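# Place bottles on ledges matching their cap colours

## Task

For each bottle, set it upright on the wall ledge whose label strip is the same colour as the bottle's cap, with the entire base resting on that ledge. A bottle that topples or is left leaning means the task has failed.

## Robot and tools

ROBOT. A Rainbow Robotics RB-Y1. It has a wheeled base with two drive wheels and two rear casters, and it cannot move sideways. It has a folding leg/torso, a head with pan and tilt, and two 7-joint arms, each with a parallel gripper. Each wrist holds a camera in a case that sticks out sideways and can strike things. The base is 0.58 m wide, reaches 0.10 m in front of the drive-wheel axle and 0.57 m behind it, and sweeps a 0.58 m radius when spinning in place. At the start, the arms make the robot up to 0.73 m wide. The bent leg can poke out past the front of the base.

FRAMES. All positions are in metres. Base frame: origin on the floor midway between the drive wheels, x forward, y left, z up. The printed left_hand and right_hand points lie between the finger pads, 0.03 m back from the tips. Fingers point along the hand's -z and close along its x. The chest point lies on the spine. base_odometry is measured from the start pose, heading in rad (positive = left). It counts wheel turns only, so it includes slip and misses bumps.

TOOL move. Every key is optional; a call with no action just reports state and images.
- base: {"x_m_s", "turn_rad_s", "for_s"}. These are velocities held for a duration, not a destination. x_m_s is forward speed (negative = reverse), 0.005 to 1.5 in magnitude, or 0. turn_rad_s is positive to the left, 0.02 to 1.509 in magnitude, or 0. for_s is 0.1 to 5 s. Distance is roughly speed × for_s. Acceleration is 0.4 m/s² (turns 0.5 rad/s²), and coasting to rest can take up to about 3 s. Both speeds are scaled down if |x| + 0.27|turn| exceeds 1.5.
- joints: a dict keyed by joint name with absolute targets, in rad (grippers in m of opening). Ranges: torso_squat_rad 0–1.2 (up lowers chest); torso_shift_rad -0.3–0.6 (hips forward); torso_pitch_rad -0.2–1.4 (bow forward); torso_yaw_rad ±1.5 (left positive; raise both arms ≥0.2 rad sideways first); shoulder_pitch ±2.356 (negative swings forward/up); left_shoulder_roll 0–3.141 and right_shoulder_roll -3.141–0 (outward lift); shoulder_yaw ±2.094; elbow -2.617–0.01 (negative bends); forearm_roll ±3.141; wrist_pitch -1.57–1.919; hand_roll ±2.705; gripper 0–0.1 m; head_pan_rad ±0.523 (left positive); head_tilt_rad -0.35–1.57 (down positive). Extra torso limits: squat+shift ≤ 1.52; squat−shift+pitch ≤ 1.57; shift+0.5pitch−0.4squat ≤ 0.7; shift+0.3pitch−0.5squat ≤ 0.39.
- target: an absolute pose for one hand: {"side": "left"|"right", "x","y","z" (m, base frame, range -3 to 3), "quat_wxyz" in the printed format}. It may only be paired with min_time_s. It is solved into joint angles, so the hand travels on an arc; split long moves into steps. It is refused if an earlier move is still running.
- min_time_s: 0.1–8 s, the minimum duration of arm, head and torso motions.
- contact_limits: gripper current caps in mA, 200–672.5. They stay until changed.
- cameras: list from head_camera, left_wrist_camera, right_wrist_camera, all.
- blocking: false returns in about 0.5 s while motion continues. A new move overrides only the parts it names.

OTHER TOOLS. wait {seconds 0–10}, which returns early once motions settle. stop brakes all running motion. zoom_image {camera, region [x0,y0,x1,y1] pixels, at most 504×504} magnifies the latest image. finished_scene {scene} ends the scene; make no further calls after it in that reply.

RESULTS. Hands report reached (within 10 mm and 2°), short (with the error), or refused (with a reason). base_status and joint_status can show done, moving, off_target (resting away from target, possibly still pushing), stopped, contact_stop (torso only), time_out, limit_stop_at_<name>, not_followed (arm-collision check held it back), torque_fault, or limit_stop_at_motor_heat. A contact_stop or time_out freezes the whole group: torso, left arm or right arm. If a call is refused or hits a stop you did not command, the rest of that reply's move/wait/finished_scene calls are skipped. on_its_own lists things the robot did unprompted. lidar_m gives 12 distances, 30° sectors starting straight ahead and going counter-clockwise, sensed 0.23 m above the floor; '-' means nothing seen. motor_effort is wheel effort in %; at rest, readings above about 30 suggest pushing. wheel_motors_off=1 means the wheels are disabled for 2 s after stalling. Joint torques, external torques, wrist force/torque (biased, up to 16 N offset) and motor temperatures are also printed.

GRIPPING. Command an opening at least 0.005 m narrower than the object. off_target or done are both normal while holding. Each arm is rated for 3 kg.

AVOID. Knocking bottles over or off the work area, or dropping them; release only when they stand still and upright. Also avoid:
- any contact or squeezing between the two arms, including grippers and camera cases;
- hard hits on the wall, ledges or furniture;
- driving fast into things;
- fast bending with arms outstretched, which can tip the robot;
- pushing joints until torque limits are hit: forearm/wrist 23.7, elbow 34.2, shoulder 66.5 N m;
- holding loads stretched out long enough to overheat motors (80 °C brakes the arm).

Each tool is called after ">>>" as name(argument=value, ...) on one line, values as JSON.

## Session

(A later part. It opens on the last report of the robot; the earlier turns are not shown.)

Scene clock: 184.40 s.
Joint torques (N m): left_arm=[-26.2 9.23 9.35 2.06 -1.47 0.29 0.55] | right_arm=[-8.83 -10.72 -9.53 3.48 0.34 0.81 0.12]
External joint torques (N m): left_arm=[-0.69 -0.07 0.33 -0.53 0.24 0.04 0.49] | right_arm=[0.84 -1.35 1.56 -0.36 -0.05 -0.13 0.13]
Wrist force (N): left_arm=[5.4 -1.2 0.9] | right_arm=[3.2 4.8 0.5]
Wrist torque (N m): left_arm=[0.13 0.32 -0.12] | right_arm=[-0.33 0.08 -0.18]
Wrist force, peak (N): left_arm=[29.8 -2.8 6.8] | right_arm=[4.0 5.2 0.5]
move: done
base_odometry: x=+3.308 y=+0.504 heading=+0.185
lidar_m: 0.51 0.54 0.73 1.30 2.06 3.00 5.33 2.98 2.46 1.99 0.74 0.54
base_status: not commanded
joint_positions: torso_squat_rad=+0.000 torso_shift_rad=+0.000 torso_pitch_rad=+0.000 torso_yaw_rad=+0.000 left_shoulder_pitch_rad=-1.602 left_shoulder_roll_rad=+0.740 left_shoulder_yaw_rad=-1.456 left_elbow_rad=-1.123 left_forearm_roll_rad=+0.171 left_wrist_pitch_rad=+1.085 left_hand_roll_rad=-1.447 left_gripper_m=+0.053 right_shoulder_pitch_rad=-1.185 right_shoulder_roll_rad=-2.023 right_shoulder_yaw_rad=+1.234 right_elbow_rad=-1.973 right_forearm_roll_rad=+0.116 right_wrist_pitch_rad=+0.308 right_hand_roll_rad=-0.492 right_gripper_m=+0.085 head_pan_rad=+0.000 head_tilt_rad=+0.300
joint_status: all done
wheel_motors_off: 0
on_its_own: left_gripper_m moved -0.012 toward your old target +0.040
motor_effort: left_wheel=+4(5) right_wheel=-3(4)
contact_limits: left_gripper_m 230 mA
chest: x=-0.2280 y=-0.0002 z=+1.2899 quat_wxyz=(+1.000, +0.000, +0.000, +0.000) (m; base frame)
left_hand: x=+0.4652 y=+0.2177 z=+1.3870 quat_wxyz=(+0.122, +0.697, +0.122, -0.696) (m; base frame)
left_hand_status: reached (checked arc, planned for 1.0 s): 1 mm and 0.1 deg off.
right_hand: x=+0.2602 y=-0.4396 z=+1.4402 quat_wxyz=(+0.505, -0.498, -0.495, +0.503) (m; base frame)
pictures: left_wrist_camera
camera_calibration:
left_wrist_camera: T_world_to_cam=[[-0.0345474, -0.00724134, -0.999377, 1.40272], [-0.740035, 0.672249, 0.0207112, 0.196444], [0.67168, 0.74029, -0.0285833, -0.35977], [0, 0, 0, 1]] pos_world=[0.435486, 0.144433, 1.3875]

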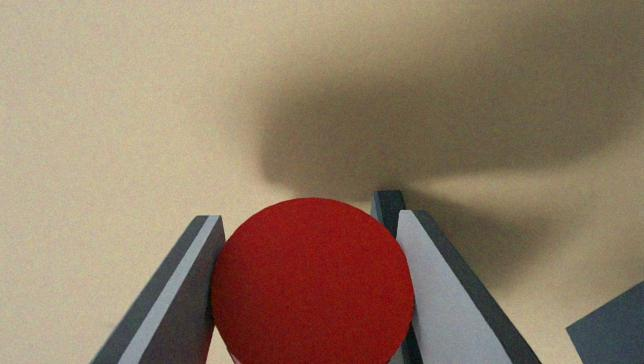

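>>> move(contact_limits={"left_gripper_m": 672.5})

>>> move(target={"side": "left", "x": 0.4645, "y": 0.2075, "z": 1.388, "quat_wxyz": [0.1225, 0.698, 0.1225, -0.698]}, min_time_s=1.0, cameras=["left_wrist_camera"])

Scene clock: 185.43 s.
Joint torques (N m): left_arm=[-25.99 9.15 9.42 2.17 -1.56 0.19 0.47] | right_arm=[-9.3 -10.71 -9.48 3.52 0.05 0.97 0.14]
External joint torques (N m): left_arm=[-0.48 -0.14 0.41 -0.42 0.15 -0.06 0.41] | right_arm=[0.37 -1.33 1.61 -0.32 -0.34 0.04 0.15]
Wrist force (N): left_arm=[5.9 -0.6 1.3] | right_arm=[3.6 4.4 0.2]
Wrist torque (N m): left_arm=[0.14 0.31 -0.10] | right_arm=[-0.24 0.12 -0.14]
Wrist force, peak (N): left_arm=[6.3 -0.7 1.0] | right_arm=[4.4 5.2 0.2]
base_odometry: x=+3.308 y=+0.504 heading=+0.185
lidar_m: 0.51 0.53 0.74 1.30 2.07 3.00 5.33 2.99 2.46 1.98 0.74 0.53
base_status: not commanded
joint_positions: torso_squat_rad=+0.000 torso_shift_rad=+0.000 torso_pitch_rad=+0.000 torso_yaw_rad=+0.000 left_shoulder_pitch_rad=-1.602 left_shoulder_roll_rad=+0.740 left_shoulder_yaw_rad=-1.456 left_elbow_rad=-1.123 left_forearm_roll_rad=+0.171 left_wrist_pitch_rad=+1.085 left_hand_roll_rad=-1.447 left_gripper_m=+0.052 right_shoulder_pitch_rad=-1.185 right_shoulder_roll_rad=-2.023 right_shoulder_yaw_rad=+1.234 right_elbow_rad=-1.973 right_forearm_roll_rad=+0.116 right_wrist_pitch_rad=+0.308 right_hand_roll_rad=-0.492 right_gripper_m=+0.085 head_pan_rad=+0.000 head_tilt_rad=+0.300
joint_status: not commanded
wheel_motors_off: 0
motor_effort: left_wheel=+4(4) right_wheel=-3(4)
contact_limits: left_gripper_m 672.5 mA
chest: x=-0.2280 y=-0.0002 z=+1.2899 quat_wxyz=(+1.000, +0.000, +0.000, +0.000) (m; base frame)
left_hand: x=+0.4652 y=+0.2177 z=+1.3870 quat_wxyz=(+0.122, +0.697, +0.122, -0.696) (m; base frame)
right_hand: x=+0.2602 y=-0.4396 z=+1.4402 quat_wxyz=(+0.505, -0.498, -0.495, +0.503) (m; base frame)
pictures: none

Scene clock: 186.77 s.
Joint torques (N m): left_arm=[-28.61 9.39 10.52 4.02 -1.85 0.35 -0.01] | right_arm=[-8.65 -10.29 -9.1 3.54 0.25 0.83 0.12]
External joint torques (N m): left_arm=[-3.07 0.07 1.59 1.44 -0.12 0.11 -0.06] | right_arm=[1.02 -0.91 1.99 -0.3 -0.14 -0.11 0.13]
Wrist force (N): left_arm=[7.5 -0.8 0.9] | right_arm=[3.8 4.1 0.7]
Wrist torque (N m): left_arm=[0.10 0.26 0.06] | right_arm=[-0.24 0.19 -0.14]
Wrist force, peak (N): left_arm=[7.9 -0.9 1.0] | right_arm=[3.9 5.4 -0.3]
move: done
base_odometry: x=+3.308 y=+0.504 heading=+0.185
lidar_m: 0.51 0.54 0.75 1.30 2.06 3.00 5.33 2.98 2.46 1.98 0.73 0.54
base_status: not commanded
joint_positions: torso_squat_rad=+0.000 torso_shift_rad=+0.000 torso_pitch_rad=+0.000 torso_yaw_rad=+0.000 left_shoulder_pitch_rad=-1.611 left_shoulder_roll_rad=+0.717 left_shoulder_yaw_rad=-1.455 left_elbow_rad=-1.114 left_forearm_roll_rad=+0.178 left_wrist_pitch_rad=+1.100 left_hand_roll_rad=-1.452 left_gripper_m=+0.052 right_shoulder_pitch_rad=-1.185 right_shoulder_roll_rad=-2.023 right_shoulder_yaw_rad=+1.234 right_elbow_rad=-1.973 right_forearm_roll_rad=+0.116 right_wrist_pitch_rad=+0.308 right_hand_roll_rad=-0.492 right_gripper_m=+0.085 head_pan_rad=+0.000 head_tilt_rad=+0.300
joint_status: all done
wheel_motors_off: 0
motor_effort: left_wheel=+4(4) right_wheel=-4(4)
contact_limits: left_gripper_m 672.5 mA
chest: x=-0.2280 y=-0.0002 z=+1.2899 quat_wxyz=(+1.000, +0.000, +0.000, +0.000) (m; base frame)
left_hand: x=+0.4644 y=+0.2077 z=+1.3878 quat_wxyz=(+0.122, +0.696, +0.122, -0.697) (m; base frame)
left_hand_status: reached (checked arc, planned for 1.0 s): 0 mm and 0.0 deg off.
right_hand: x=+0.2602 y=-0.4396 z=+1.4402 quat_wxyz=(+0.505, -0.498, -0.495, +0.503) (m; base frame)
pictures: left_wrist_camera
camera_calibration:
left_wrist_camera: T_world_to_cam=[[-0.035827, -0.00714032, -0.999332, 1.40391], [-0.739701, 0.672585, 0.0217133, 0.200978], [0.671981, 0.739985, -0.0293784, -0.350795], [0, 0, 0, 1]] pos_world=[0.434689, 0.134433, 1.3883]

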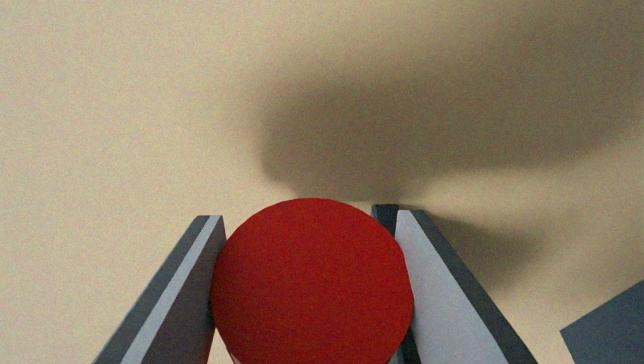

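>>> move(joints={"left_gripper_m": 0.068})

>>> move(target={"side": "left", "x": 0.464, "y": 0.2175, "z": 1.3885, "quat_wxyz": [0.1225, 0.698, 0.1225, -0.698]}, min_time_s=0.6)

>>> move(joints={"left_gripper_m": 0.04}, cameras=["left_wrist_camera"])

Scene clock: 187.90 s.
Joint torques (N m): left_arm=[-27.52 9.52 10.03 3.75 -1.9 0.37 0.01] | right_arm=[-9.36 -10.72 -9.11 3.5 0.19 1 0.2]
External joint torques (N m): left_arm=[-1.99 0.2 1.1 1.16 -0.17 0.13 -0.04] | right_arm=[0.31 -1.34 1.98 -0.34 -0.2 0.06 0.21]
Wrist force (N): left_arm=[6.2 -0.8 1.1] | right_arm=[3.7 4.7 0.3]
Wrist torque (N m): left_arm=[0.08 0.34 -0.01] | right_arm=[-0.29 0.13 -0.16]
Wrist force, peak (N): left_arm=[8.1 -1.0 1.1] | right_arm=[4.2 5.1 0.4]
move: done
base_odometry: x=+3.308 y=+0.504 heading=+0.185
lidar_m: 0.51 0.54 0.74 1.30 2.06 3.00 5.33 2.99 2.46 1.98 0.73 0.53
base_status: not commanded
joint_positions: torso_squat_rad=+0.000 torso_shift_rad=+0.000 torso_pitch_rad=+0.000 torso_yaw_rad=+0.000 left_shoulder_pitch_rad=-1.611 left_shoulder_roll_rad=+0.717 left_shoulder_yaw_rad=-1.455 left_elbow_rad=-1.114 left_forearm_roll_rad=+0.178 left_wrist_pitch_rad=+1.100 left_hand_roll_rad=-1.453 left_gripper_m=+0.068 right_shoulder_pitch_rad=-1.185 right_shoulder_roll_rad=-2.023 right_shoulder_yaw_rad=+1.234 right_elbow_rad=-1.973 right_forearm_roll_rad=+0.116 right_wrist_pitch_rad=+0.308 right_hand_roll_rad=-0.492 right_gripper_m=+0.085 head_pan_rad=+0.000 head_tilt_rad=+0.300
joint_status: all done
wheel_motors_off: 0
motor_effort: left_wheel=+4(4) right_wheel=-2(3)
contact_limits: left_gripper_m 672.5 mA
chest: x=-0.2280 y=-0.0002 z=+1.2899 quat_wxyz=(+1.000, +0.000, +0.000, +0.000) (m; base frame)
left_hand: x=+0.4644 y=+0.2077 z=+1.3880 quat_wxyz=(+0.122, +0.697, +0.122, -0.696) (m; base frame)
right_hand: x=+0.2602 y=-0.4396 z=+1.4402 quat_wxyz=(+0.505, -0.498, -0.495, +0.503) (m; base frame)
pictures: none

Scene clock: 188.83 s.
Joint torques (N m): left_arm=[-25.93 11.29 7.67 1.71 -1.9 0.12 0.7] | right_arm=[-9.13 -10.73 -9.45 3.23 0.27 1.02 0.17]
External joint torques (N m): left_arm=[-0.47 2.02 -1.4 -0.88 -0.18 -0.13 0.64] | right_arm=[0.54 -1.35 1.64 -0.61 -0.12 0.09 0.18]
Wrist force (N): left_arm=[6.0 -0.9 1.0] | right_arm=[3.7 5.1 0.7]
Wrist torque (N m): left_arm=[0.10 0.32 -0.14] | right_arm=[-0.33 0.12 -0.18]
Wrist force, peak (N): left_arm=[6.2 -1.5 1.2] | right_arm=[3.8 5.5 0.1]
move: done
base_odometry: x=+3.308 y=+0.504 heading=+0.185
lidar_m: 0.52 0.53 0.74 1.29 2.07 3.00 5.33 2.99 2.45 1.99 0.73 0.53
base_status: not commanded
joint_positions: torso_squat_rad=+0.000 torso_shift_rad=+0.000 torso_pitch_rad=+0.000 torso_yaw_rad=+0.000 left_shoulder_pitch_rad=-1.605 left_shoulder_roll_rad=+0.744 left_shoulder_yaw_rad=-1.455 left_elbow_rad=-1.131 left_forearm_roll_rad=+0.176 left_wrist_pitch_rad=+1.091 left_hand_roll_rad=-1.450 left_gripper_m=+0.068 right_shoulder_pitch_rad=-1.185 right_shoulder_roll_rad=-2.023 right_shoulder_yaw_rad=+1.234 right_elbow_rad=-1.973 right_forearm_roll_rad=+0.116 right_wrist_pitch_rad=+0.308 right_hand_roll_rad=-0.492 right_gripper_m=+0.085 head_pan_rad=+0.000 head_tilt_rad=+0.300
joint_status: all done
wheel_motors_off: 0
motor_effort: left_wheel=+4(4) right_wheel=-3(4)
contact_limits: left_gripper_m 672.5 mA
chest: x=-0.2280 y=-0.0002 z=+1.2899 quat_wxyz=(+1.000, +0.000, +0.000, +0.000) (m; base frame)
left_hand: x=+0.4640 y=+0.2173 z=+1.3889 quat_wxyz=(+0.123, +0.697, +0.122, -0.696) (m; base frame)
left_hand_status: reached (checked arc, planned for 0.6 s): 0 mm and 0.0 deg off.
right_hand: x=+0.2602 y=-0.4396 z=+1.4402 quat_wxyz=(+0.505, -0.498, -0.495, +0.503) (m; base frame)
pictures: none

Scene clock: 189.63 s.
Joint torques (N m): left_arm=[-25.4 11.07 7.81 2.14 -1.3 0.28 0.5] | right_arm=[-8.93 -10.85 -9.12 3.61 0.47 0.83 0.19]
External joint torques (N m): left_arm=[0.05 1.79 -1.26 -0.46 0.41 0.04 0.44] | right_arm=[0.74 -1.47 1.97 -0.23 0.08 -0.1 0.2]
Wrist force (N): left_arm=[4.5 -0.1 1.2] | right_arm=[3.7 4.7 -0.1]
Wrist torque (N m): left_arm=[0.17 0.38 -0.16] | right_arm=[-0.26 0.14 -0.15]
Wrist force, peak (N): left_arm=[6.3 -1.2 1.2] | right_arm=[3.4 5.3 0.6]
move: off_target
base_odometry: x=+3.308 y=+0.504 heading=+0.185
lidar_m: 0.51 0.53 0.74 1.30 2.07 3.01 5.33 2.99 2.46 1.99 0.73 0.54
base_status: not commanded
joint_positions: torso_squat_rad=+0.000 torso_shift_rad=+0.000 torso_pitch_rad=+0.000 torso_yaw_rad=+0.000 left_shoulder_pitch_rad=-1.605 left_shoulder_roll_rad=+0.744 left_shoulder_yaw_rad=-1.455 left_elbow_rad=-1.132 left_forearm_roll_rad=+0.176 left_wrist_pitch_rad=+1.090 left_hand_roll_rad=-1.450 left_gripper_m=+0.052 right_shoulder_pitch_rad=-1.185 right_shoulder_roll_rad=-2.023 right_shoulder_yaw_rad=+1.234 right_elbow_rad=-1.973 right_forearm_roll_rad=+0.116 right_wrist_pitch_rad=+0.308 right_hand_roll_rad=-0.492 right_gripper_m=+0.085 head_pan_rad=+0.000 head_tilt_rad=+0.300
joint_status: left_gripper_m off_target (ended at +0.052, target +0.040)
wheel_motors_off: 0
motor_effort: left_wheel=+4(4) right_wheel=-3(4)
contact_limits: left_gripper_m 672.5 mA
chest: x=-0.2280 y=-0.0002 z=+1.2899 quat_wxyz=(+1.000, +0.000, +0.000, +0.000) (m; base frame)
left_hand: x=+0.4640 y=+0.2173 z=+1.3890 quat_wxyz=(+0.122, +0.697, +0.122, -0.696) (m; base frame)
right_hand: x=+0.2602 y=-0.4396 z=+1.4402 quat_wxyz=(+0.505, -0.498, -0.495, +0.503) (m; base frame)
pictures: left_wrist_camera
camera_calibration:
left_wrist_camera: T_world_to_cam=[[-0.0348849, -0.00761678, -0.999362, 1.40486], [-0.740218, 0.672047, 0.0207168, 0.19595], [0.671461, 0.740469, -0.0290824, -0.357773], [0, 0, 0, 1]] pos_world=[0.434285, 0.143933, 1.3895]

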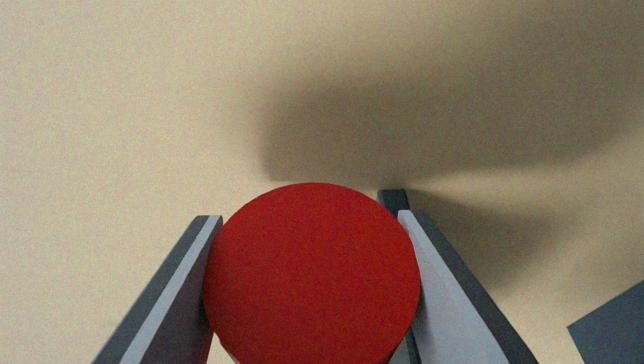

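>>> move(target={"side": "left", "x": 0.464, "y": 0.2173, "z": 1.41, "quat_wxyz": [0.1225, 0.698, 0.1225, -0.698]}, min_time_s=1.0)

>>> move(target={"side": "left", "x": 0.462, "y": 0.2173, "z": 1.455, "quat_wxyz": [0.1225, 0.698, 0.1225, -0.698]}, min_time_s=1.0, cameras=["left_wrist_camera", "head_camera"])

Scene clock: 191.33 s.
Joint torques (N m): left_arm=[-28.08 11.6 10.43 3.9 -1.76 -0.19 -0.04] | right_arm=[-8.97 -10.87 -8.89 3.74 0.37 0.88 0.27]
External joint torques (N m): left_arm=[-2.7 2.38 1.39 1.23 -0.04 -0.35 -0.1] | right_arm=[0.7 -1.49 2.2 -0.1 -0.02 -0.05 0.27]
Wrist force (N): left_arm=[7.7 -1.1 1.2] | right_arm=[3.7 4.0 0.1]
Wrist torque (N m): left_arm=[0.13 0.29 0.06] | right_arm=[-0.20 0.10 -0.14]
Wrist force, peak (N): left_arm=[7.9 -1.0 1.1] | right_arm=[4.0 5.0 0.6]
move: done
base_odometry: x=+3.308 y=+0.504 heading=+0.185
lidar_m: 0.51 0.54 0.74 1.30 2.06 3.01 5.33 2.99 2.46 1.99 0.73 0.54
base_status: not commanded
joint_positions: torso_squat_rad=+0.000 torso_shift_rad=+0.000 torso_pitch_rad=+0.000 torso_yaw_rad=+0.000 left_shoulder_pitch_rad=-1.639 left_shoulder_roll_rad=+0.756 left_shoulder_yaw_rad=-1.442 left_elbow_rad=-1.126 left_forearm_roll_rad=+0.213 left_wrist_pitch_rad=+1.083 left_hand_roll_rad=-1.494 left_gripper_m=+0.052 right_shoulder_pitch_rad=-1.185 right_shoulder_roll_rad=-2.023 right_shoulder_yaw_rad=+1.234 right_elbow_rad=-1.973 right_forearm_roll_rad=+0.116 right_wrist_pitch_rad=+0.308 right_hand_roll_rad=-0.492 right_gripper_m=+0.085 head_pan_rad=+0.000 head_tilt_rad=+0.300
joint_status: all done
wheel_motors_off: 0
motor_effort: left_wheel=+4(4) right_wheel=-2(4)
contact_limits: left_gripper_m 672.5 mA
chest: x=-0.2280 y=-0.0002 z=+1.2899 quat_wxyz=(+1.000, +0.000, +0.000, +0.000) (m; base frame)
left_hand: x=+0.4635 y=+0.2169 z=+1.4096 quat_wxyz=(+0.122, +0.697, +0.122, -0.696) (m; base frame)
left_hand_status: reached (checked arc, planned for 1.0 s): 1 mm and 0.1 deg off.
right_hand: x=+0.2602 y=-0.4396 z=+1.4402 quat_wxyz=(+0.505, -0.498, -0.495, +0.503) (m; base frame)
pictures: none

Scene clock: 192.67 s.
Joint torques (N m): left_arm=[-27.67 11.01 10.13 3.83 -1.91 -0.27 0.08] | right_arm=[-9.3 -10.4 -8.88 3.5 0.21 0.82 0.11]
External joint torques (N m): left_arm=[-2.45 1.95 1.37 1.08 -0.21 -0.21 0.02] | right_arm=[0.37 -1.02 2.21 -0.34 -0.18 -0.11 0.12]
Wrist force (N): left_arm=[7.7 -1.0 1.0] | right_arm=[3.5 4.5 0.7]
Wrist torque (N m): left_arm=[0.13 0.30 0.06] | right_arm=[-0.25 0.13 -0.14]
Wrist force, peak (N): left_arm=[8.0 -1.2 1.1] | right_arm=[4.1 5.4 1.0]
move: done
base_odometry: x=+3.308 y=+0.504 heading=+0.185
lidar_m: 0.51 0.53 0.75 1.30 2.06 3.00 5.33 2.99 2.46 1.99 0.74 0.54
base_status: not commanded
joint_positions: torso_squat_rad=+0.000 torso_shift_rad=+0.000 torso_pitch_rad=+0.000 torso_yaw_rad=+0.000 left_shoulder_pitch_rad=-1.714 left_shoulder_roll_rad=+0.770 left_shoulder_yaw_rad=-1.412 left_elbow_rad=-1.089 left_forearm_roll_rad=+0.301 left_wrist_pitch_rad=+1.066 left_hand_roll_rad=-1.601 left_gripper_m=+0.052 right_shoulder_pitch_rad=-1.185 right_shoulder_roll_rad=-2.023 right_shoulder_yaw_rad=+1.234 right_elbow_rad=-1.973 right_forearm_roll_rad=+0.116 right_wrist_pitch_rad=+0.308 right_hand_roll_rad=-0.492 right_gripper_m=+0.085 head_pan_rad=+0.000 head_tilt_rad=+0.300
joint_status: all done
wheel_motors_off: 0
motor_effort: left_wheel=+4(4) right_wheel=-2(4)
contact_limits: left_gripper_m 672.5 mA
chest: x=-0.2280 y=-0.0002 z=+1.2899 quat_wxyz=(+1.000, +0.000, +0.000, +0.000) (m; base frame)
left_hand: x=+0.4619 y=+0.2171 z=+1.4548 quat_wxyz=(+0.122, +0.697, +0.122, -0.696) (m; base frame)
left_hand_status: reached (checked arc, planned for 1.0 s): 0 mm and 0.0 deg off.
right_hand: x=+0.2602 y=-0.4396 z=+1.4402 quat_wxyz=(+0.505, -0.498, -0.495, +0.503) (m; base frame)
pictures: head_camera, left_wrist_camera
camera_calibration:
head_camera: T_world_to_cam=[[-0.0291501, -0.999325, 0.0223493, -0.0348114], [-0.260431, -0.0139937, -0.965391, 1.44324], [0.965052, -0.0339617, -0.259848, 0.528998], [0, 0, 0, 1]] pos_world=[-0.135661, 0.00337392, 1.53152]
left_wrist_camera: T_world_to_cam=[[-0.0354025, -0.00725509, -0.999347, 1.47069], [-0.739624, 0.672683, 0.0213181, 0.19188], [0.672089, 0.739895, -0.0291807, -0.354425], [0, 0, 0, 1]] pos_world=[0.43219, 0.143833, 1.4553]

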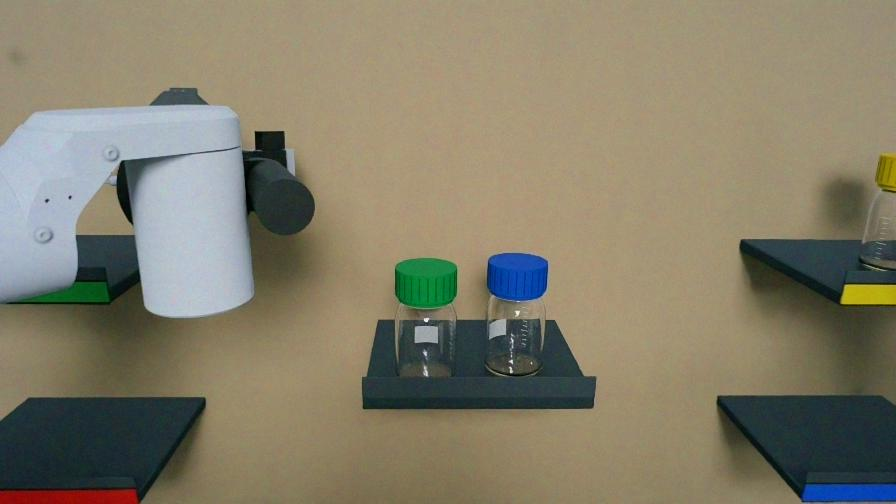

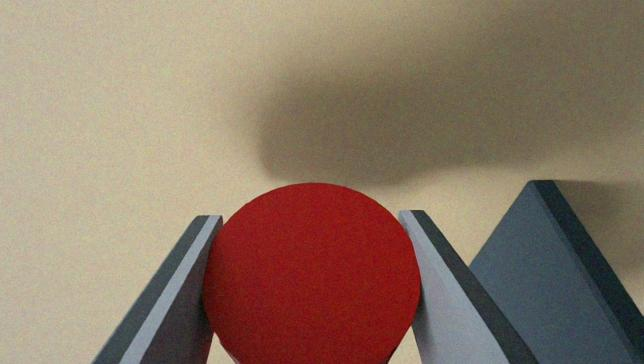

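>>> move(target={"side": "left", "x": 0.31, "y": 0.178, "z": 1.475, "quat_wxyz": [0.1225, 0.698, 0.1225, -0.698]}, min_time_s=1.4)

>>> move(target={"side": "left", "x": 0.25, "y": 0.28, "z": 1.52, "quat_wxyz": [0.5495, 0.445, -0.445, -0.5495]}, min_time_s=2.0, cameras=["left_wrist_camera", "head_camera"])

Scene clock: 197.13 s.
Joint torques (N m): left_arm=[-20.83 7.81 11.35 3.14 -2.14 0.11 0.37] | right_arm=[-9.33 -10.55 -9.17 3.45 0.29 0.78 0.23]
External joint torques (N m): left_arm=[-1.69 1.18 1.11 -0.55 -0.11 -0.03 0.31] | right_arm=[0.34 -1.17 1.92 -0.39 -0.1 -0.16 0.24]
Wrist force (N): left_arm=[7.4 -1.1 0.9] | right_arm=[3.5 4.3 0.2]
Wrist torque (N m): left_arm=[0.12 0.26 -0.08] | right_arm=[-0.20 0.15 -0.11]
Wrist force, peak (N): left_arm=[8.7 -0.6 1.0] | right_arm=[4.1 5.0 0.3]
move: done
base_odometry: x=+3.308 y=+0.504 heading=+0.185
lidar_m: 0.51 0.53 0.74 1.30 2.07 3.01 5.33 2.99 2.46 1.99 0.74 0.53
base_status: not commanded
joint_positions: torso_squat_rad=+0.000 torso_shift_rad=+0.000 torso_pitch_rad=+0.000 torso_yaw_rad=+0.000 left_shoulder_pitch_rad=-1.815 left_shoulder_roll_rad=+1.028 left_shoulder_yaw_rad=-1.365 left_elbow_rad=-1.907 left_forearm_roll_rad=+0.408 left_wrist_pitch_rad=+1.648 left_hand_roll_rad=-1.502 left_gripper_m=+0.052 right_shoulder_pitch_rad=-1.185 right_shoulder_roll_rad=-2.023 right_shoulder_yaw_rad=+1.234 right_elbow_rad=-1.973 right_forearm_roll_rad=+0.116 right_wrist_pitch_rad=+0.308 right_hand_roll_rad=-0.492 right_gripper_m=+0.085 head_pan_rad=+0.000 head_tilt_rad=+0.300
joint_status: all done
wheel_motors_off: 0
motor_effort: left_wheel=+4(4) right_wheel=-3(4)
contact_limits: left_gripper_m 672.5 mA
chest: x=-0.2280 y=-0.0002 z=+1.2899 quat_wxyz=(+1.000, +0.000, +0.000, +0.000) (m; base frame)
left_hand: x=+0.3102 y=+0.1781 z=+1.4750 quat_wxyz=(+0.122, +0.696, +0.122, -0.696) (m; base frame)
left_hand_status: reached (checked arc, planned for 1.4 s): 0 mm and 0.0 deg off.
right_hand: x=+0.2602 y=-0.4396 z=+1.4403 quat_wxyz=(+0.505, -0.498, -0.495, +0.503) (m; base frame)
pictures: none

Scene clock: 199.47 s.
Joint torques (N m): left_arm=[-13.06 6.81 11.71 4.26 -1.83 -1.25 0.34] | right_arm=[-9.33 -10.73 -8.86 3.35 0.14 0.92 0.24]
External joint torques (N m): left_arm=[-0.37 1.9 1.92 -0.37 -0.35 -0.3 0.33] | right_arm=[0.34 -1.35 2.23 -0.49 -0.25 -0.01 0.25]
Wrist force (N): left_arm=[0.3 -8.4 -0.5] | right_arm=[3.8 4.5 0.2]
Wrist torque (N m): left_arm=[0.37 0.05 -0.08] | right_arm=[-0.26 0.17 -0.16]
Wrist force, peak (N): left_arm=[0.0 -8.9 -0.4] | right_arm=[3.8 5.8 0.7]
move: done
base_odometry: x=+3.308 y=+0.504 heading=+0.185
lidar_m: 0.51 0.54 0.74 1.30 2.07 3.01 5.32 2.98 2.46 1.99 0.74 0.54
base_status: not commanded
joint_positions: torso_squat_rad=+0.000 torso_shift_rad=+0.000 torso_pitch_rad=+0.000 torso_yaw_rad=+0.000 left_shoulder_pitch_rad=-1.545 left_shoulder_roll_rad=+1.664 left_shoulder_yaw_rad=-0.876 left_elbow_rad=-2.063 left_forearm_roll_rad=+1.027 left_wrist_pitch_rad=+1.084 left_hand_roll_rad=-0.489 left_gripper_m=+0.052 right_shoulder_pitch_rad=-1.185 right_shoulder_roll_rad=-2.023 right_shoulder_yaw_rad=+1.234 right_elbow_rad=-1.973 right_forearm_roll_rad=+0.116 right_wrist_pitch_rad=+0.308 right_hand_roll_rad=-0.492 right_gripper_m=+0.085 head_pan_rad=+0.000 head_tilt_rad=+0.300
joint_status: all done
wheel_motors_off: 0
motor_effort: left_wheel=+4(4) right_wheel=-3(4)
contact_limits: left_gripper_m 672.5 mA
chest: x=-0.2280 y=-0.0002 z=+1.2899 quat_wxyz=(+1.000, +0.000, +0.000, +0.000) (m; base frame)
left_hand: x=+0.2494 y=+0.2797 z=+1.5200 quat_wxyz=(+0.552, +0.445, -0.441, -0.551) (m; base frame)
left_hand_status: reached (checked arc, planned for 2.0 s): 1 mm and 0.5 deg off.
right_hand: x=+0.2602 y=-0.4396 z=+1.4403 quat_wxyz=(+0.505, -0.498, -0.495, +0.503) (m; base frame)
pictures: head_camera, left_wrist_camera
camera_calibration:
head_camera: T_world_to_cam=[[-0.0291231, -0.999324, 0.0224455, -0.0349548], [-0.260435, -0.0140935, -0.965389, 1.44323], [0.965052, -0.0339607, -0.259848, 0.528999], [0, 0, 0, 1]] pos_world=[-0.135661, 0.00337415, 1.53152]
left_wrist_camera: T_world_to_cam=[[-0.0320831, -0.999485, -0.000452553, 0.287238], [-0.646321, 0.0210921, -0.762774, 1.342], [0.76239, -0.0241797, -0.646665, 0.873798], [0, 0, 0, 1]] pos_world=[0.210406, 0.279913, 1.58883]

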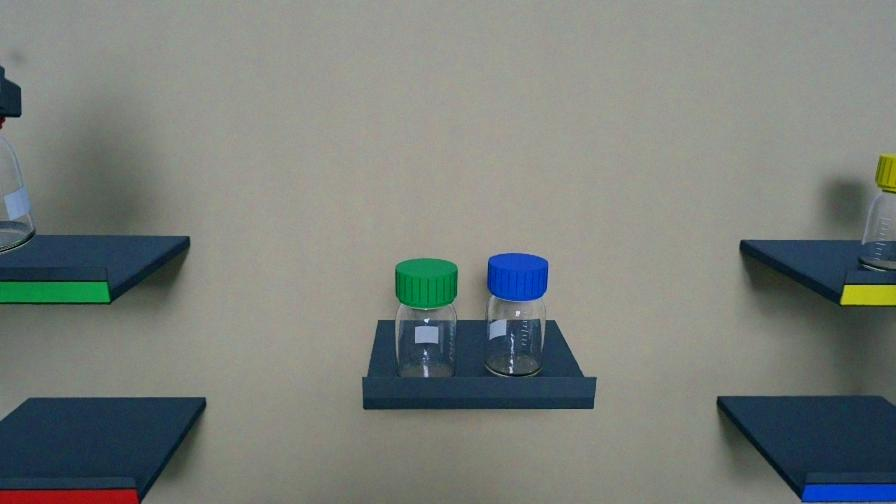

